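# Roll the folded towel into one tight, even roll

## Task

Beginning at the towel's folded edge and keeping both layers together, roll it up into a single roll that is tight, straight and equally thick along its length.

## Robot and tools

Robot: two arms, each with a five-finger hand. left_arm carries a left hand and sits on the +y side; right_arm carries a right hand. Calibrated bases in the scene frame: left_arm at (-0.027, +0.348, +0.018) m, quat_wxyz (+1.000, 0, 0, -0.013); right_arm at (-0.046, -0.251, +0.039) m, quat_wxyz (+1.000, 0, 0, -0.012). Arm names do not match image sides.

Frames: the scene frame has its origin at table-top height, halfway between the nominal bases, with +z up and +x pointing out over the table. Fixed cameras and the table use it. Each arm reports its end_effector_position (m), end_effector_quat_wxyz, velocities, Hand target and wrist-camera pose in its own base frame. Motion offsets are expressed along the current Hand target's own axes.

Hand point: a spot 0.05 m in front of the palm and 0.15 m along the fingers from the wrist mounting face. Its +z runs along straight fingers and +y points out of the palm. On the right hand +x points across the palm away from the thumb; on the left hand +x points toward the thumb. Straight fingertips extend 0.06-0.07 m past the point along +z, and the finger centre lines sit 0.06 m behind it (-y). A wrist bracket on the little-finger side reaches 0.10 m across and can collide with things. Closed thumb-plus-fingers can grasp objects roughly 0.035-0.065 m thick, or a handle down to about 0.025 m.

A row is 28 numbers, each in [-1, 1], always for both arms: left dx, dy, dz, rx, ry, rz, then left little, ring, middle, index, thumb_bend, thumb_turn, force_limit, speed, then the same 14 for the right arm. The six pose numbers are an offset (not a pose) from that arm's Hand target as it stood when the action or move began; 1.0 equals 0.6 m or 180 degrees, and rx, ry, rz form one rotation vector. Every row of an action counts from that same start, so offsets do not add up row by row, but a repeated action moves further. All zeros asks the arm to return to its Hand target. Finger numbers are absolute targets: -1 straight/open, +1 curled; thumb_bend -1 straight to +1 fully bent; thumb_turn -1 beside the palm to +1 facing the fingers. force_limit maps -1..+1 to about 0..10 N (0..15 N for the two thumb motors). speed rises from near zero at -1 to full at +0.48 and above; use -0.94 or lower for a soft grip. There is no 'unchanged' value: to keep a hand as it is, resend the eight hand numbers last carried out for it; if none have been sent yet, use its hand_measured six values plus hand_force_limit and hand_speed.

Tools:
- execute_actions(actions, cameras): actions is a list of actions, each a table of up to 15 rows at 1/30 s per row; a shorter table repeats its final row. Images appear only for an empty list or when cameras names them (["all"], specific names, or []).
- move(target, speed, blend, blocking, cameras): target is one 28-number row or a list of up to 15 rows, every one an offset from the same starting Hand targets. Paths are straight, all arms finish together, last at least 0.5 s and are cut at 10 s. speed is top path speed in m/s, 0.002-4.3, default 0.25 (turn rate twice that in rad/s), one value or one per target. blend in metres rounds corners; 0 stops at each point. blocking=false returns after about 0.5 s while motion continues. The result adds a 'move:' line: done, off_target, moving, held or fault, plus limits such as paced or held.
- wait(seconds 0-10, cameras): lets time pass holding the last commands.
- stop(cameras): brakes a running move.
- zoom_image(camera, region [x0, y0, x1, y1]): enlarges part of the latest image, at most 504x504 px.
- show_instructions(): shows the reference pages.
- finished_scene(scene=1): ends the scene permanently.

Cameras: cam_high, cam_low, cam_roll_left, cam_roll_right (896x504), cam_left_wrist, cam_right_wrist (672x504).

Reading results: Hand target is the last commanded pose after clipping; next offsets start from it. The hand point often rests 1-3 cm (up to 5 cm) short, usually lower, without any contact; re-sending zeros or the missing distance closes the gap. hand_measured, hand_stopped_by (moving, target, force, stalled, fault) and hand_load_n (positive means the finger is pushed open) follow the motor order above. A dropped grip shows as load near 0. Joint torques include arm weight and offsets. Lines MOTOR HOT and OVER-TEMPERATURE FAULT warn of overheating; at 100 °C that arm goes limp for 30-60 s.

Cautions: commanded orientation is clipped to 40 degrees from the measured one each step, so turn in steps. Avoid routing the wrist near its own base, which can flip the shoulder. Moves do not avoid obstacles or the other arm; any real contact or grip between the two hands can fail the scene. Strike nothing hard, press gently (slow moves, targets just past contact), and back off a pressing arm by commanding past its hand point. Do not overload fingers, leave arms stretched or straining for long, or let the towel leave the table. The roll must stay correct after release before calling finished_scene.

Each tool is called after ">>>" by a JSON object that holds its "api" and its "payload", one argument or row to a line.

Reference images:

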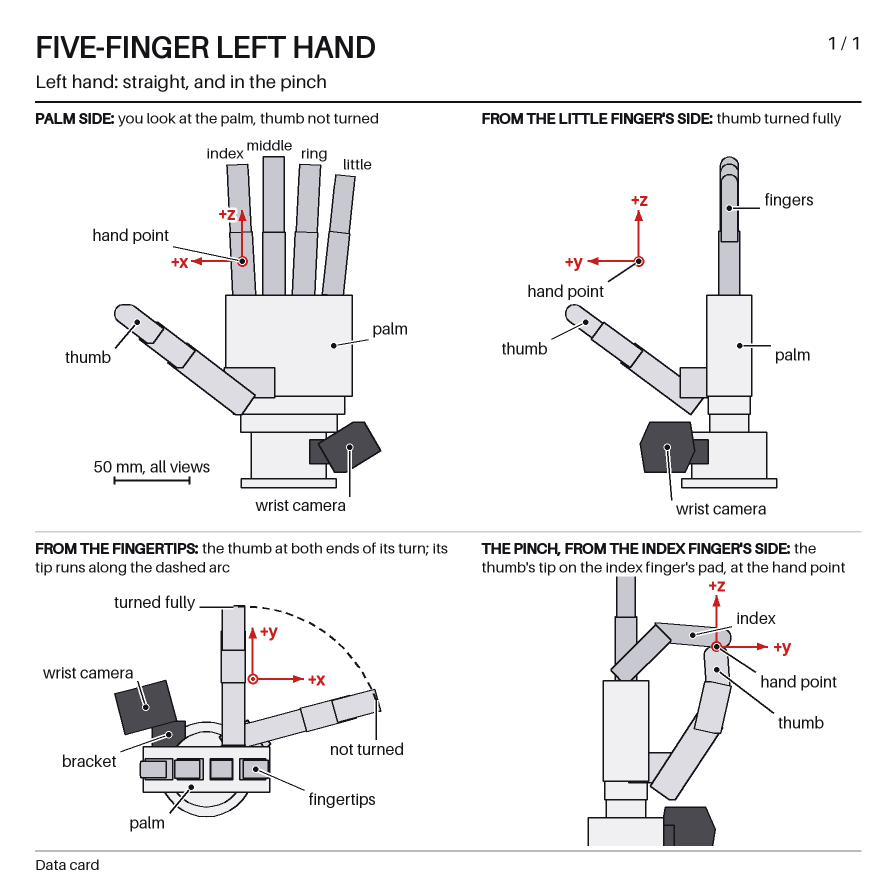

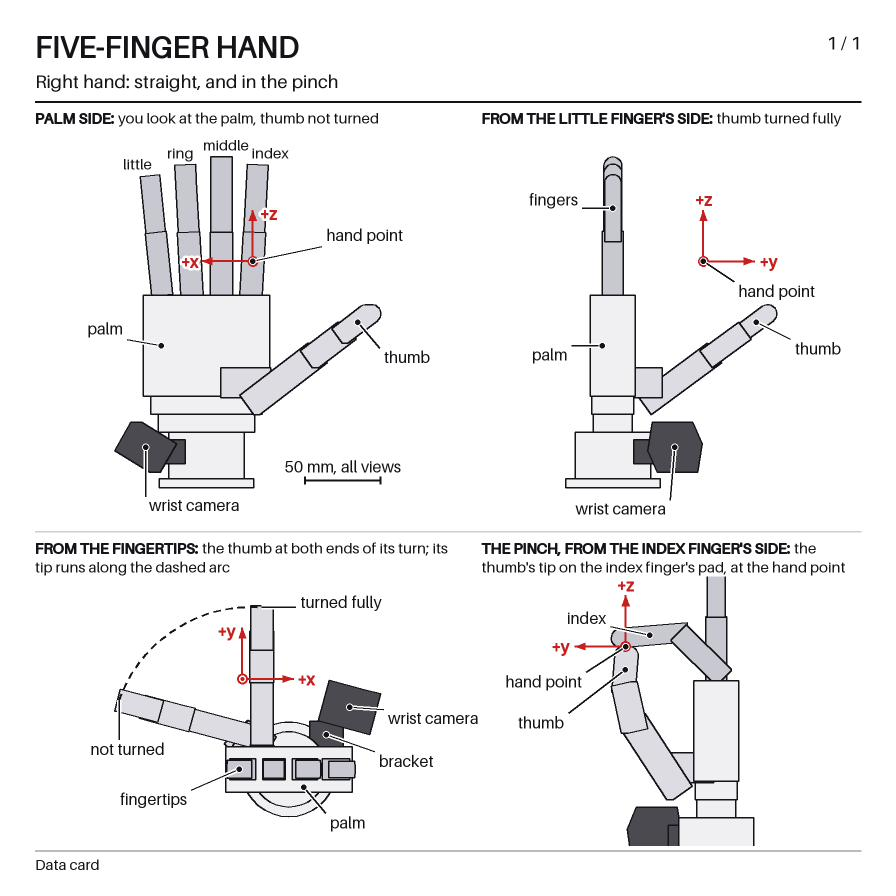

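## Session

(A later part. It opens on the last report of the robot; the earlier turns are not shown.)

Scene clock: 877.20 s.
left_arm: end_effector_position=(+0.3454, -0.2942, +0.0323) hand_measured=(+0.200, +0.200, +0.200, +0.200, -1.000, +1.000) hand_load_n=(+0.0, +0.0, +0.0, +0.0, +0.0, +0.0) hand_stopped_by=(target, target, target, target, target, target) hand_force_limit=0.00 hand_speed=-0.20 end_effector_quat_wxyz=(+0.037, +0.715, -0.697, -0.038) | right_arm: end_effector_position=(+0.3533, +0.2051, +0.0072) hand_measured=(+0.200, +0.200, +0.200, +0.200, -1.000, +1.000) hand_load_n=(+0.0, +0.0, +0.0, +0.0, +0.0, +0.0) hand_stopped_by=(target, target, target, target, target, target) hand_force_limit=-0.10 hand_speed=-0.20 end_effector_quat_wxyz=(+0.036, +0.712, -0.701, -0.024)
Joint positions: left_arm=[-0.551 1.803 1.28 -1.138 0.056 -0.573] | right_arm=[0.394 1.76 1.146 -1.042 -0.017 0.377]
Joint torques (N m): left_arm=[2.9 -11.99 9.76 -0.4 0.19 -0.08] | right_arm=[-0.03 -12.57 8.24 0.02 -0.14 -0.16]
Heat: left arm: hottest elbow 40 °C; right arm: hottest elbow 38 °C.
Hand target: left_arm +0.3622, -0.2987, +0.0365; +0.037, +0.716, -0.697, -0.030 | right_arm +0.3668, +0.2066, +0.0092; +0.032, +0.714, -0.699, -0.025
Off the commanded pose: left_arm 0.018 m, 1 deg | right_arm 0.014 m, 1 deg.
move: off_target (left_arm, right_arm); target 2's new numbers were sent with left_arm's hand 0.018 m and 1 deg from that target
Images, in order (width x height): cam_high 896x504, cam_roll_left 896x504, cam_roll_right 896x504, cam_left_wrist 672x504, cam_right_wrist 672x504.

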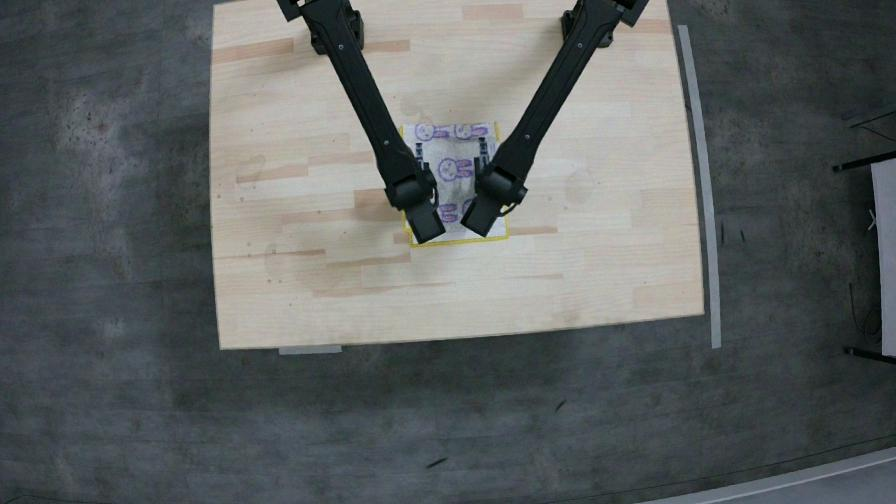

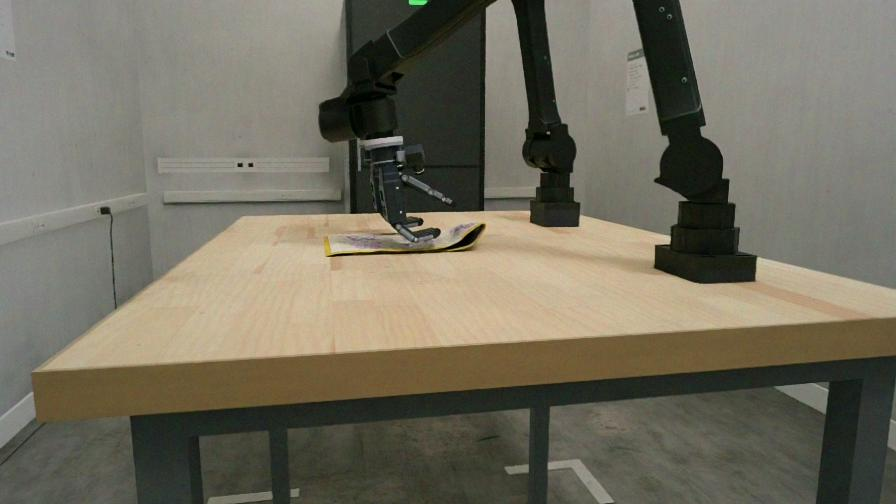

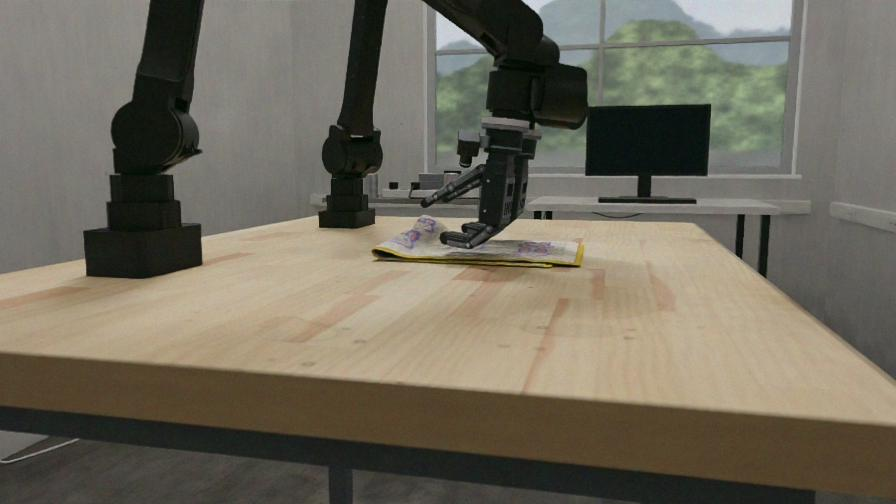

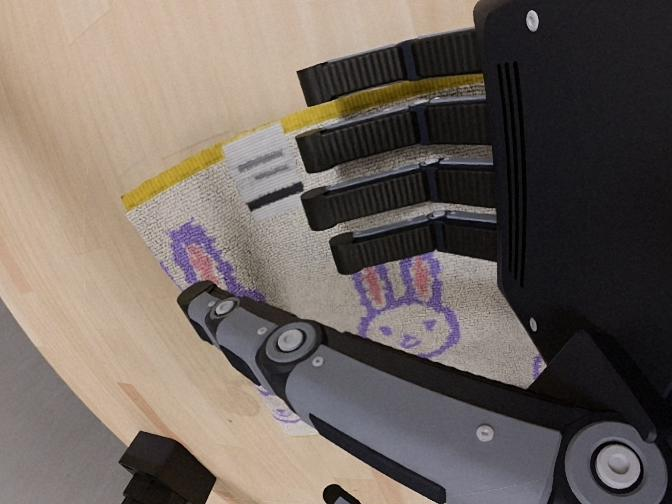

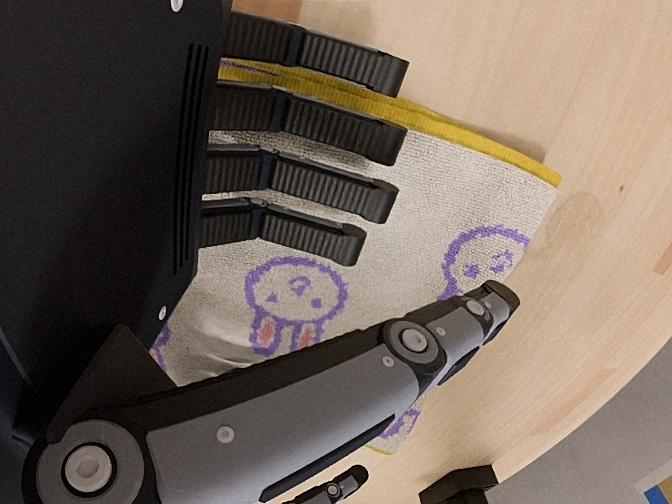

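>>> {"api": "move", "payload": {
  "target": [
    [0,-0.0029,0.0332,0,0,0,0.2,0.2,0.2,0.2,-1,1,0,-0.2,0,-0.0029,0.0332,0,0,0,0.2,0.2,0.2,0.2,-1,1,-0.1,-0.2],
    [0,-0.1108,0.0238,0,0,0,0.2,0.2,0.2,0.2,-1,1,0,-0.2,0,-0.1108,0.0238,0,0,0,0.2,0.2,0.2,0.2,-1,1,-0.1,-0.2],
    [0,-0.0925,0.0053,0,0,0,0.2,0.2,0.2,0.2,-1,1,0,-0.2,0,-0.0925,0.0053,0,0,0,0.2,0.2,0.2,0.2,-1,1,-0.1,-0.2],
    [0,-0.0852,-0.078,0,0,0,0.2,0.2,0.2,0.2,-1,1,0,-0.2,0,-0.0852,-0.078,0,0,0,0.2,0.2,0.2,0.2,-1,1,-0.1,-0.2]
  ],
  "speed": [0.1,0.12,0.05,0.15],
  "cameras": ["cam_high","cam_roll_left","cam_roll_right"]
}}

>>> {"api": "zoom_image", "payload": {
  "camera": "cam_high",
  "region": [360, 110, 520, 280]
}}

>>> {"api": "zoom_image", "payload": {
  "camera": "cam_roll_right",
  "region": [370, 150, 620, 275]
}}

>>> {"api": "zoom_image", "payload": {
  "camera": "cam_roll_left",
  "region": [280, 150, 500, 275]
}}

Scene clock: 884.00 s.
left_arm: end_effector_position=(+0.4025, -0.2910, +0.0609) hand_measured=(+0.200, +0.200, +0.200, +0.200, -1.000, +1.000) hand_load_n=(+0.0, +0.0, +0.0, +0.0, +0.0, +0.0) hand_stopped_by=(target, target, target, target, target, target) hand_force_limit=0.00 hand_speed=-0.20 end_effector_quat_wxyz=(+0.044, +0.715, -0.696, -0.050) | right_arm: end_effector_position=(+0.4098, +0.2049, +0.0451) hand_measured=(+0.200, +0.200, +0.200, +0.200, -1.000, +1.000) hand_load_n=(+0.0, +0.0, +0.0, +0.5, +0.0, +0.0) hand_stopped_by=(target, target, target, target, target, target) hand_force_limit=-0.10 hand_speed=-0.20 end_effector_quat_wxyz=(+0.039, +0.711, -0.701, -0.029)
Joint positions: left_arm=[-0.489 1.901 1.504 -1.295 0.057 -0.512] | right_arm=[0.35 1.835 1.368 -1.2 -0.018 0.335]
Joint torques (N m): left_arm=[2.37 -15.97 10.02 -0.59 -0.06 -0.15] | right_arm=[0.09 -15.79 8.64 -0.09 -0.01 -0.07]
Heat: left arm: hottest elbow 41 °C; right arm: hottest elbow 38 °C.
Hand target: left_arm +0.4176, -0.2969, +0.0783; +0.037, +0.716, -0.697, -0.030 | right_arm +0.4214, +0.2082, +0.0518; +0.032, +0.714, -0.699, -0.025
Off the commanded pose: left_arm 0.024 m, 2 deg | right_arm 0.014 m, 1 deg.
move: off_target (left_arm, right_arm)
Images, in order (width x height): cam_high 896x504, cam_roll_left 896x504, cam_roll_right 896x504.

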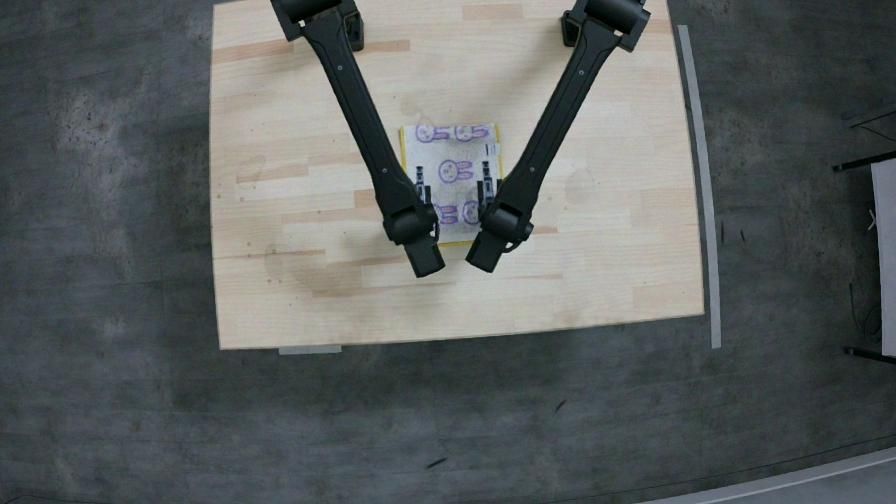

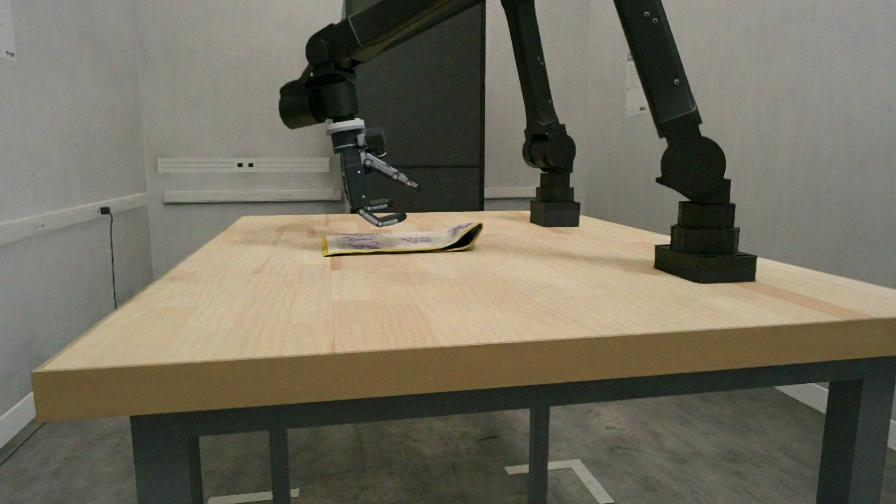

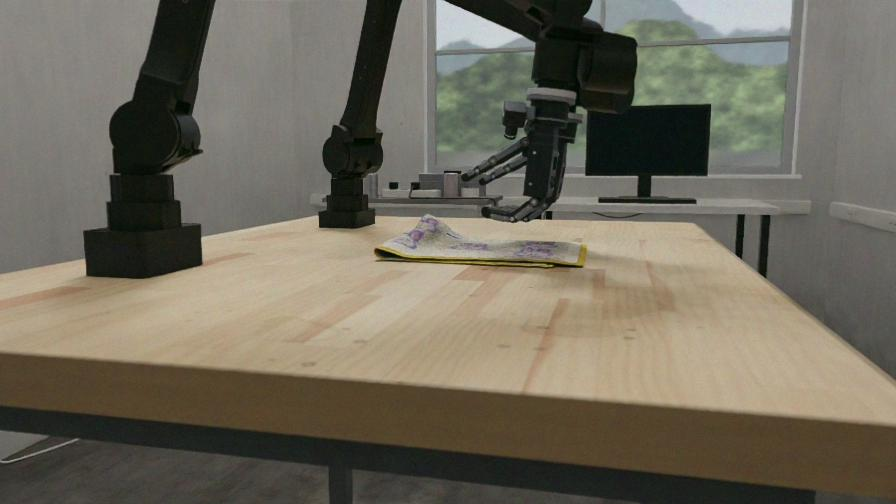

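Scaled by 2.965 from the camera's 896x504 image, which has a finer 1280x720 frame.

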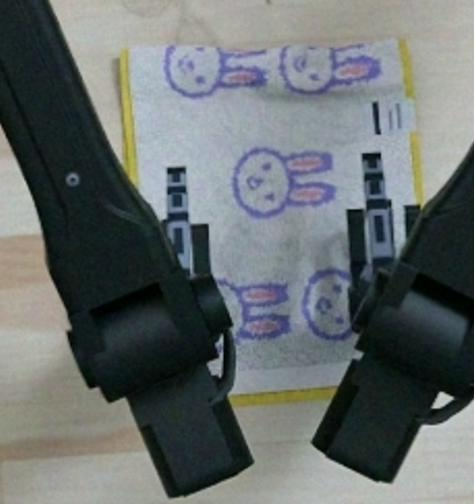

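Scaled by 2.016 from the camera's 896x504 image, which has a finer 1280x720 frame.

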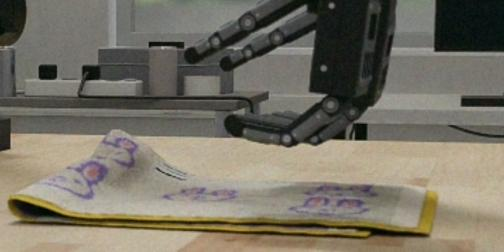

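Scaled by 2.291 from the camera's 896x504 image, which has a finer 1280x720 frame.

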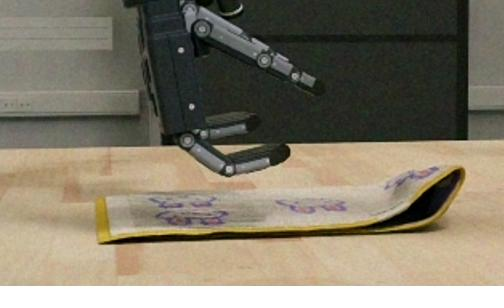

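>>> {"api": "move", "payload": {
  "target": [
    [0,0.0039,-0.0831,0,0,0,0.2,0.2,0.2,0.2,-1,1,0,0.2,0,0.0039,-0.0831,0,0,0,0.2,0.2,0.2,0.2,-1,1,0,0.2],
    [0,0.1917,-0.0684,0.025,0,0,-1,-1,-1,-1,-1,1,0,0.2,0,0.1871,-0.0684,0.025,0,0,-1,-1,-1,-1,-1,1,0,0.2],
    [0,0.1849,0.0518,0.025,0,0,-1,-1,-1,-1,-1,1,0,0.2,0,0.1805,0.0439,0.025,0,0,-1,-1,-1,-1,-1,1,0,0.2],
    [0,0.0602,0.0421,0.025,0,0,-1,-1,-1,-1,-1,1,0,0.2,0,0.0559,0.0342,0.025,0,0,-1,-1,-1,-1,-1,1,0,0.2],
    [0,0.0785,0.0233,0.025,0,0,-1,-1,-1,-1,-1,1,0,0.2,0,0.074,0.0155,0.025,0,0,-1,-1,-1,-1,-1,1,0,0.2],
    [0,0.085,-0.0603,0.025,0,0,-1,-1,-1,-1,-1,1,0,0.2,0,0.0807,-0.0689,0.025,0,0,-1,-1,-1,-1,-1,1,0,0.2]
  ],
  "speed": [0.2,0.3,0.15,0.12,0.05,0.2],
  "cameras": ["cam_high","cam_roll_left","cam_roll_right"]
}}

>>> {"api": "zoom_image", "payload": {
  "camera": "cam_high",
  "region": [360, 110, 520, 280]
}}

>>> {"api": "zoom_image", "payload": {
  "camera": "cam_roll_right",
  "region": [380, 150, 630, 275]
}}

>>> {"api": "zoom_image", "payload": {
  "camera": "cam_roll_left",
  "region": [270, 150, 490, 275]
}}

Scene clock: 894.20 s.
left_arm: end_effector_position=(+0.3545, -0.2901, +0.0974) hand_measured=(-1.000, -1.000, -1.000, -1.000, -1.000, +1.000) hand_load_n=(+0.0, +0.0, +0.5, +0.0, +0.0, +0.0) hand_stopped_by=(target, target, target, target, target, target) hand_force_limit=0.00 hand_speed=0.20 end_effector_quat_wxyz=(+0.016, +0.716, -0.698, -0.028) | right_arm: end_effector_position=(+0.3651, +0.2032, +0.0885) hand_measured=(-1.000, -1.000, -1.000, -1.000, -1.000, +1.000) hand_load_n=(+0.0, -0.5, +0.0, +0.0, +0.0, +0.0) hand_stopped_by=(target, target, target, target, target, target) hand_force_limit=0.00 hand_speed=0.20 end_effector_quat_wxyz=(+0.012, +0.713, -0.701, -0.002)
Joint positions: left_arm=[-0.549 1.722 1.366 -1.277 0.019 -0.573] | right_arm=[0.39 1.635 1.236 -1.195 0.006 0.374]
Joint torques (N m): left_arm=[2.37 -14.21 10.56 -0.31 -0.11 -0.15] | right_arm=[-0.03 -13.04 9.18 0.08 0.02 -0.04]
Heat: left arm: hottest elbow 42 °C; right arm: hottest elbow 39 °C.
Hand target: left_arm +0.3702, -0.2979, +0.1191; +0.009, +0.716, -0.698, -0.003 | right_arm +0.3766, +0.2077, +0.0969; +0.004, +0.715, -0.699, +0.003
Off the commanded pose: left_arm 0.028 m, 3 deg | right_arm 0.015 m, 1 deg.
move: off_target (left_arm, right_arm)
Images, in order (width x height): cam_high 896x504, cam_roll_left 896x504, cam_roll_right 896x504.

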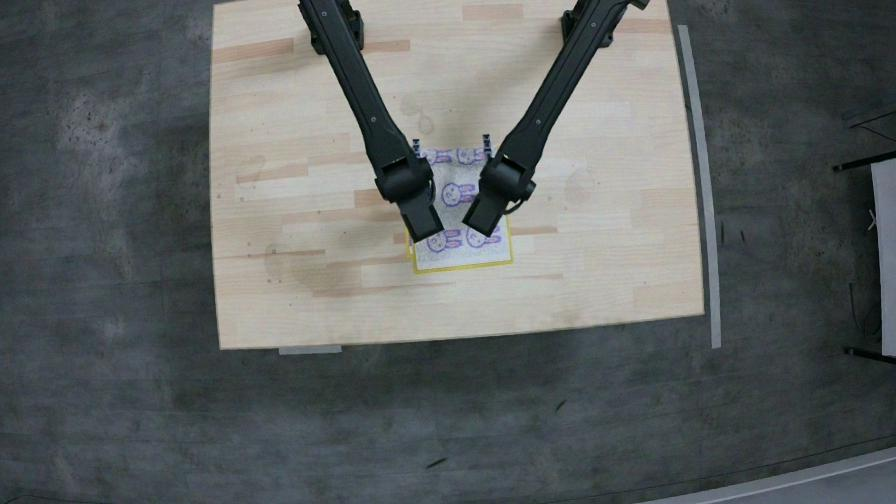

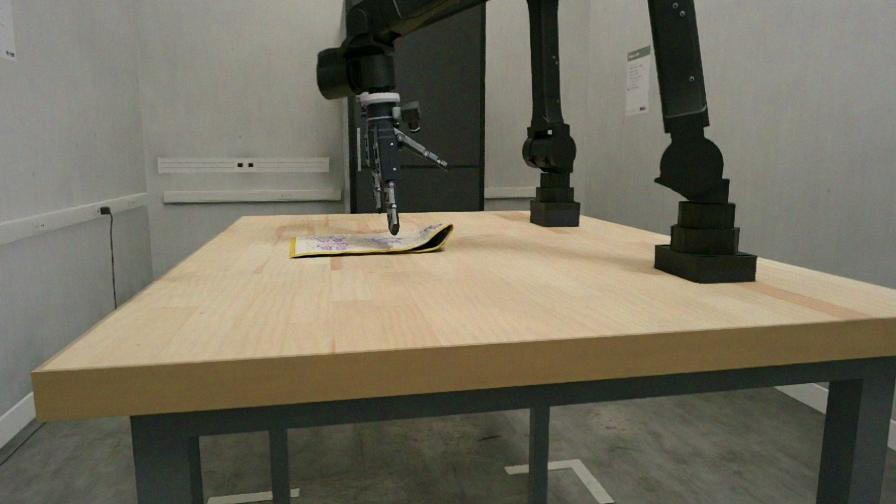

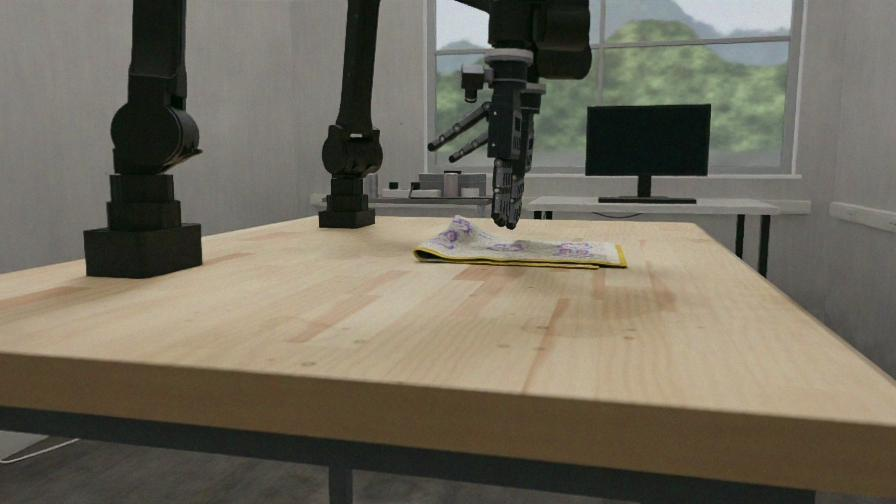

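Scaled by 2.965 from the camera's 896x504 image, which has a finer 1280x720 frame.

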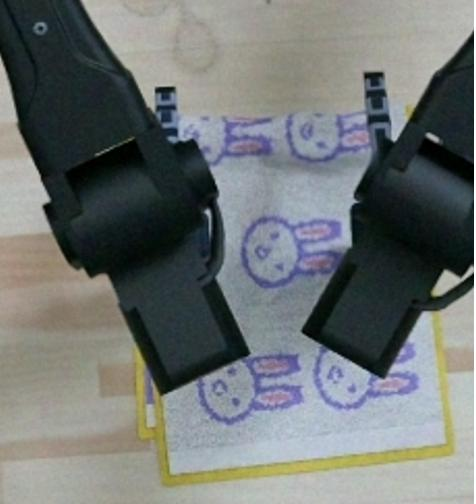

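Scaled by 2.016 from the camera's 896x504 image, which has a finer 1280x720 frame.

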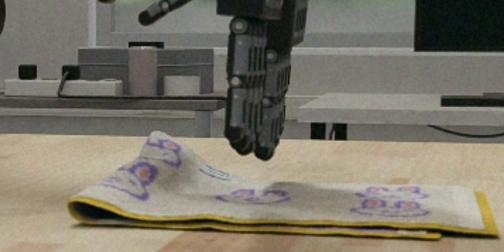

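Scaled by 2.291 from the camera's 896x504 image, which has a finer 1280x720 frame.

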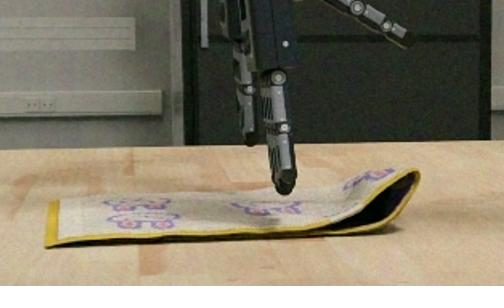

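>>> {"api": "move", "payload": {
  "target": [
    [0,0.25,-0.1,0,0,0,-1,-1,-1,-1,-1,1,0,0.2,0,0.25,-0.1,0,0,0,-1,-1,-1,-1,-1,1,0,0.2]
  ],
  "speed": [0.3],
  "cameras": ["all"]
}}

>>> {"api": "zoom_image", "payload": {
  "camera": "cam_high",
  "region": [390, 130, 530, 290]
}}

>>> {"api": "zoom_image", "payload": {
  "camera": "cam_low",
  "region": [500, 170, 740, 310]
}}

Scene clock: 904.83 s.
left_arm: end_effector_position=(+0.2637, -0.2939, +0.1574) hand_measured=(-1.000, -1.000, -1.000, -1.000, -1.000, +1.000) hand_load_n=(+0.0, +0.0, +0.0, +0.0, -0.5, +0.0) hand_stopped_by=(target, target, target, target, target, target) hand_force_limit=0.00 hand_speed=0.20 end_effector_quat_wxyz=(+0.011, +0.707, -0.707, -0.007) | right_arm: end_effector_position=(+0.2359, +0.2043, +0.1598) hand_measured=(-1.000, -1.000, -1.000, -1.000, -1.000, +1.000) hand_load_n=(+0.0, +0.0, +0.0, +0.0, +0.0, +0.0) hand_stopped_by=(target, target, target, target, target, target) hand_force_limit=0.00 hand_speed=0.20 end_effector_quat_wxyz=(-0.009, +0.719, -0.695, +0.006)
Joint positions: left_arm=[-0.671 1.468 1.229 -1.348 0.021 -0.672] | right_arm=[0.538 1.249 1.032 -1.334 0.006 0.506]
Joint torques (N m): left_arm=[2.61 -9.23 8.5 0.59 -0.06 -0.08] | right_arm=[0.97 -7.3 6.26 0.32 -0.04 0.19]
Heat: left arm: hottest elbow 42 °C; right arm: hottest elbow 39 °C.
Hand target: left_arm +0.2724, -0.2964, +0.1570; +0.010, +0.707, -0.707, -0.001 (not the last commanded pose) | right_arm +0.2293, +0.2036, +0.1545; +0.004, +0.716, -0.698, +0.002 (not the last commanded pose)
Off the commanded pose: left_arm 0.049 m, 2 deg | right_arm 0.010 m, 2 deg.
move: held (left_arm, right_arm; a check stopped the path); limits=held
pose unreachable (left arm): on one or more control steps of this call, first in action 0 (counted from 0), this arm could not follow its commanded pose, so it was not sent that pose on those steps. It may still have moved: this result reports where it is.
cause: moving toward the commanded pose would bring a part of the arm too close to another arm (a part of this arm just beyond joint 4 (wrist pitch) and a part of the right arm just beyond its joint 4 (wrist pitch), along the way the arms are being sent, or toward where that arm still pushes).
pose unreachable (right arm): on one or more control steps of this call, first in action 0 (counted from 0), this arm could not follow its commanded pose, so it was not sent that pose on those steps. It may still have moved: this result reports where it is.
cause: moving toward the commanded pose would bring a part of the arm too close to another arm (a part of this arm just beyond joint 4 (wrist pitch) and a part of the left arm just beyond its joint 4 (wrist pitch), along the way the arms are being sent, or toward where that arm still pushes).

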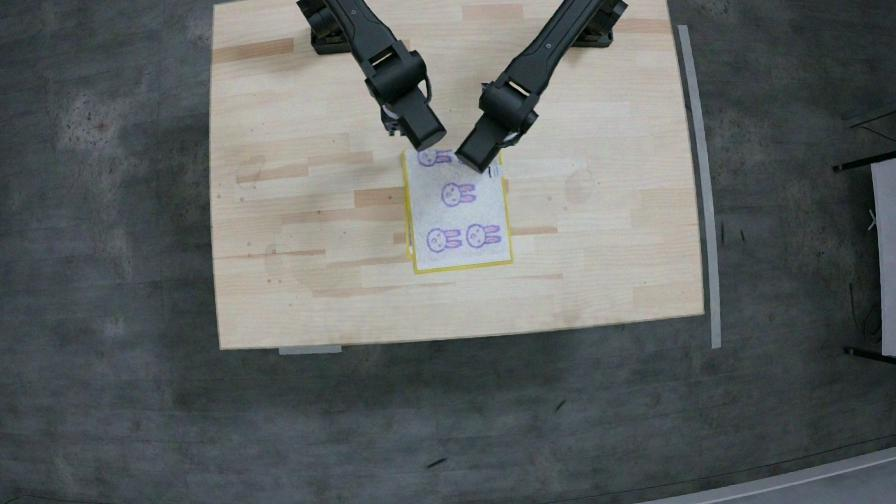

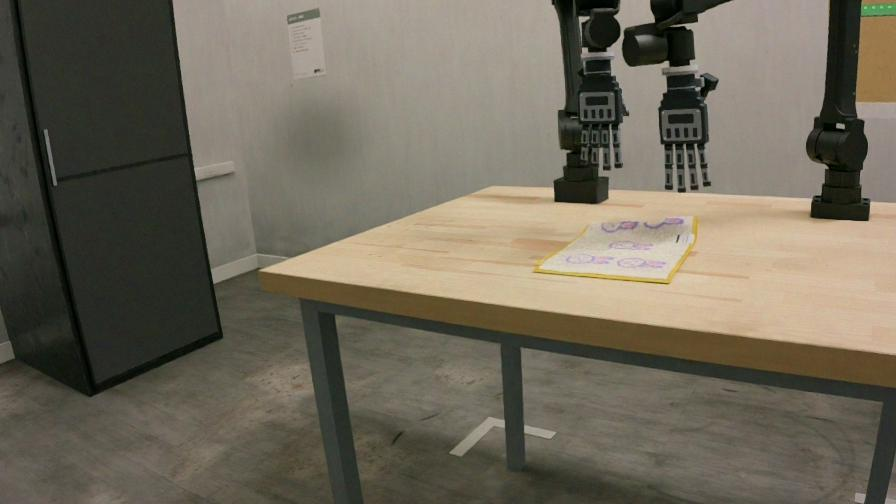

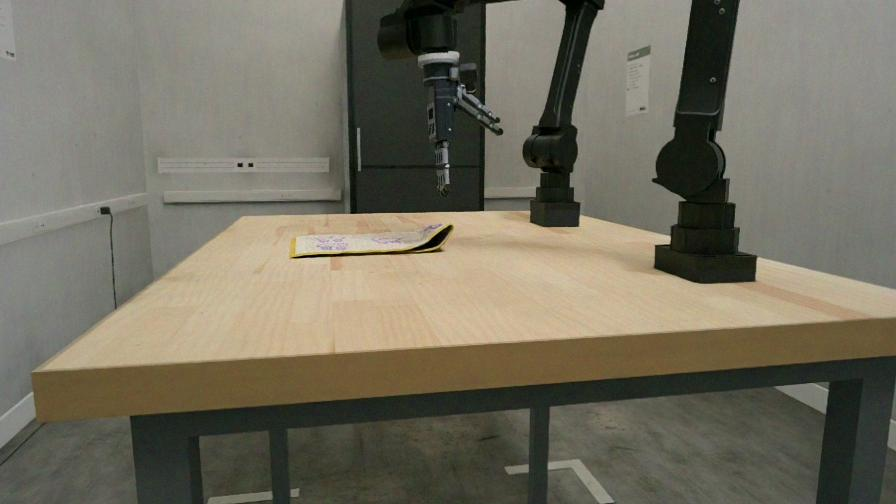

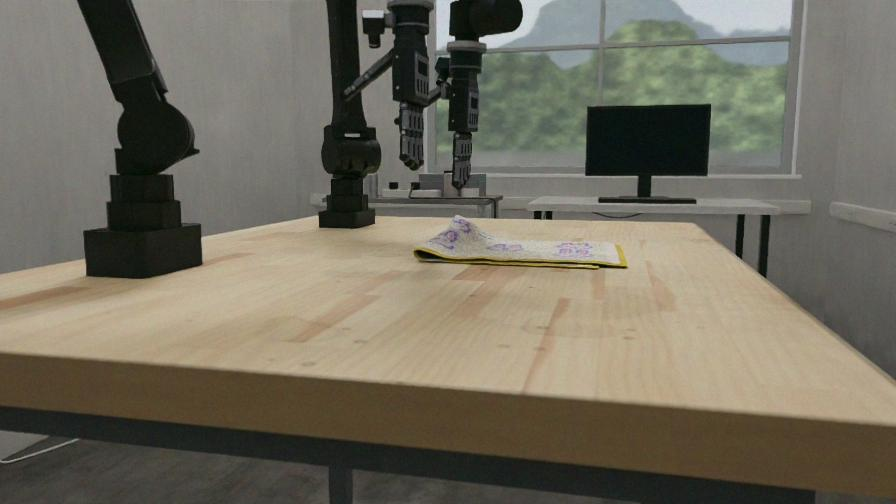

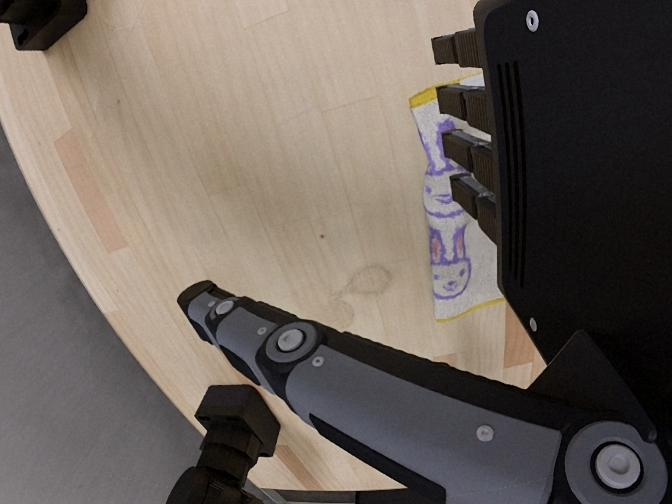

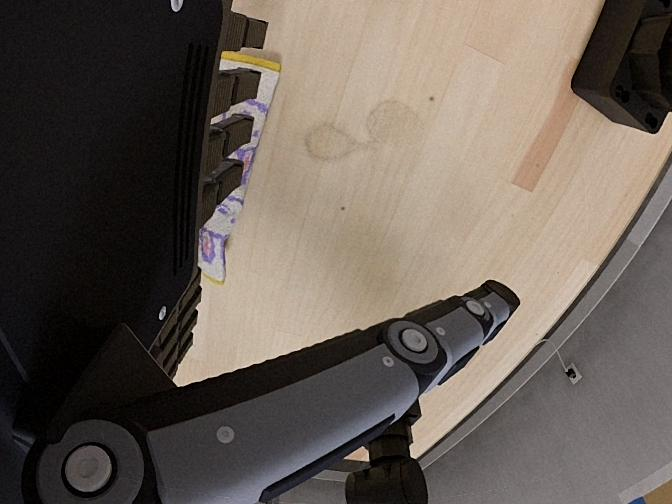

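Scaled by 3.150 from the camera's 896x504 image, which has a finer 1280x720 frame.

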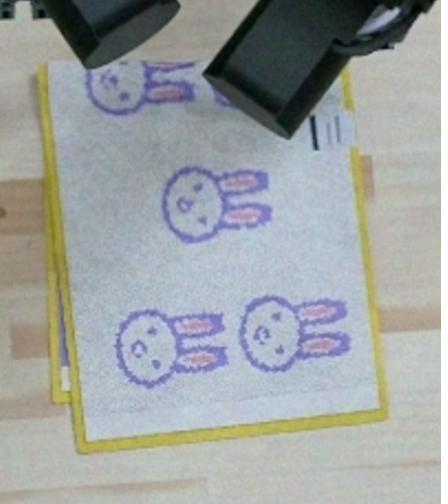

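Scaled by 2.100 from the camera's 896x504 image, which has a finer 1280x720 frame.

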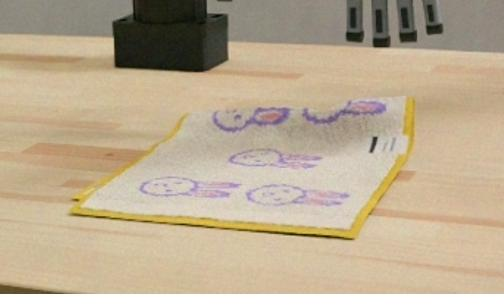

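>>> {"api": "move", "payload": {
  "target": [
    [0,0,0,0,0,0,-1,-1,-1,-1,-1,1,0,0.2,0.2,0,-0.05,0,0,0,-1,-1,-1,-1,-1,1,0,0.2],
    [0.1223,-0.387,0,0,0,-0.0078,-1,-1,-1,-1,-1,1,0,0.2,0.2,0,-0.05,0,0,0,-1,-1,-1,-1,-1,1,0,0.2],
    [0.1223,-0.387,0.165,0,0,-0.0078,-1,-1,-1,-1,-1,1,0,0.2,0.2,0,-0.05,0,0,0,-1,-1,-1,-1,-1,1,0,0.2]
  ],
  "speed": [0.3,0.3,0.12],
  "blend": [0.01,0.01,0],
  "cameras": ["cam_high","cam_roll_left","cam_roll_right"]
}}

>>> {"api": "zoom_image", "payload": {
  "camera": "cam_high",
  "region": [390, 130, 530, 290]
}}

>>> {"api": "zoom_image", "payload": {
  "camera": "cam_roll_left",
  "region": [260, 150, 480, 275]
}}

>>> {"api": "zoom_image", "payload": {
  "camera": "cam_roll_right",
  "region": [400, 150, 650, 275]
}}

Scene clock: 920.13 s.
left_arm: end_effector_position=(+0.5030, -0.3735, +0.0761) hand_measured=(-1.000, -1.000, -1.000, -1.000, -1.000, +1.000) hand_load_n=(+0.0, +0.0, +0.0, +0.0, -0.5, +0.0) hand_stopped_by=(target, target, target, target, target, target) hand_force_limit=0.00 hand_speed=0.20 end_effector_quat_wxyz=(+0.007, +0.717, -0.697, +0.011) | right_arm: end_effector_position=(+0.2340, +0.0868, +0.1854) hand_measured=(-1.000, -1.000, -1.000, -1.000, -1.000, +1.000) hand_load_n=(+0.0, +0.0, +0.0, +0.0, +0.0, +0.0) hand_stopped_by=(target, target, target, target, target, target) hand_force_limit=0.00 hand_speed=0.20 end_effector_quat_wxyz=(+0.000, +0.714, -0.700, +0.007)
Joint positions: left_arm=[-0.539 2.122 1.927 -1.358 0.019 -0.568] | right_arm=[0.2 1.123 1 -1.44 0.011 0.181]
Joint torques (N m): left_arm=[2.26 -16.62 7.15 0.64 -0.02 -0.09] | right_arm=[-0.73 -5.77 7.25 0.14 -0.18 -0.17]
Heat: left arm: hottest elbow 43 °C; right arm: hottest elbow 39 °C.
Hand target: left_arm +0.5031, -0.3711, +0.0555; +0.010, +0.715, -0.699, -0.001 | right_arm +0.2325, +0.0839, +0.1857; +0.004, +0.716, -0.698, +0.002
Off the commanded pose: left_arm 0.021 m, 1 deg | right_arm 0.003 m, 1 deg.
move: off_target (left_arm)
Images, in order (width x height): cam_high 896x504, cam_roll_left 896x504, cam_roll_right 896x504.

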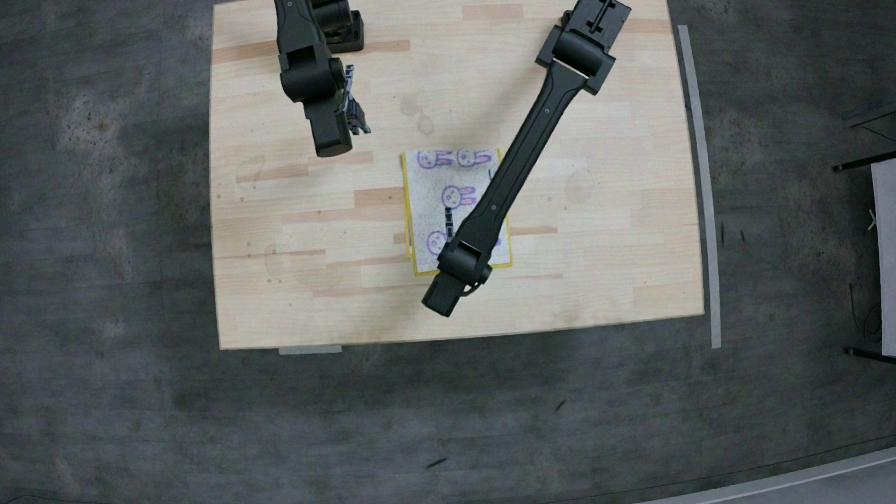

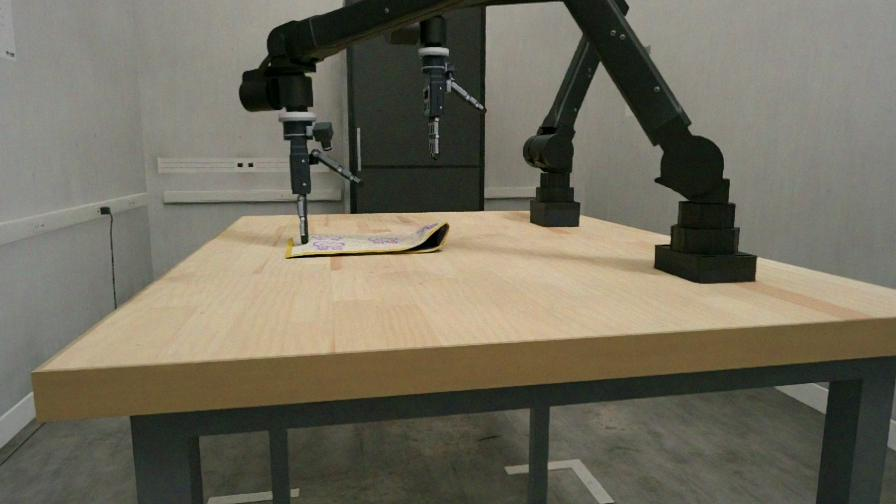

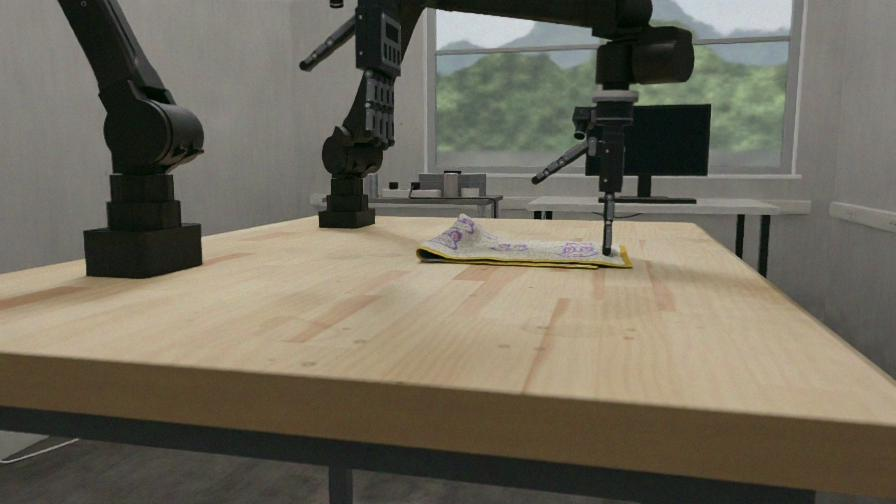

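Scaled by 3.150 from the camera's 896x504 image, which has a finer 1280x720 frame.

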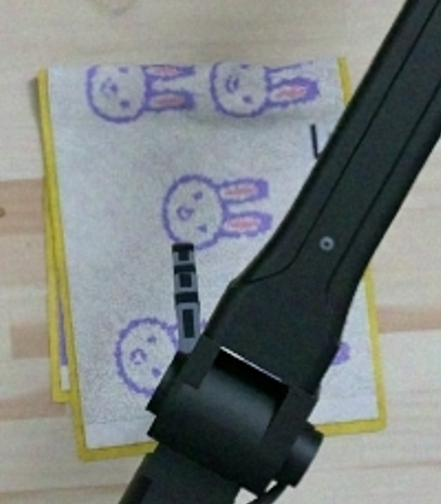

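Scaled by 2.291 from the camera's 896x504 image, which has a finer 1280x720 frame.

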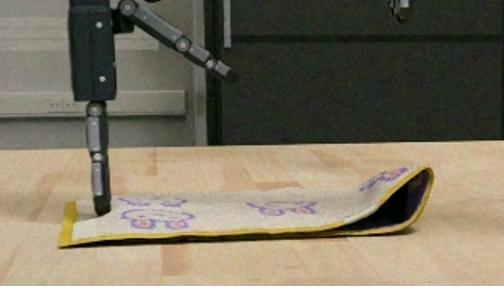

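Scaled by 2.016 from the camera's 896x504 image, which has a finer 1280x720 frame.

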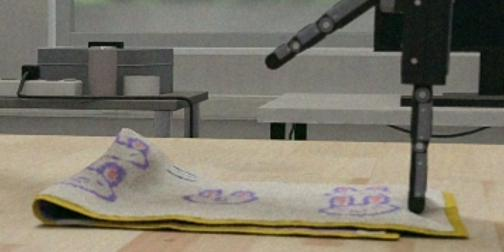

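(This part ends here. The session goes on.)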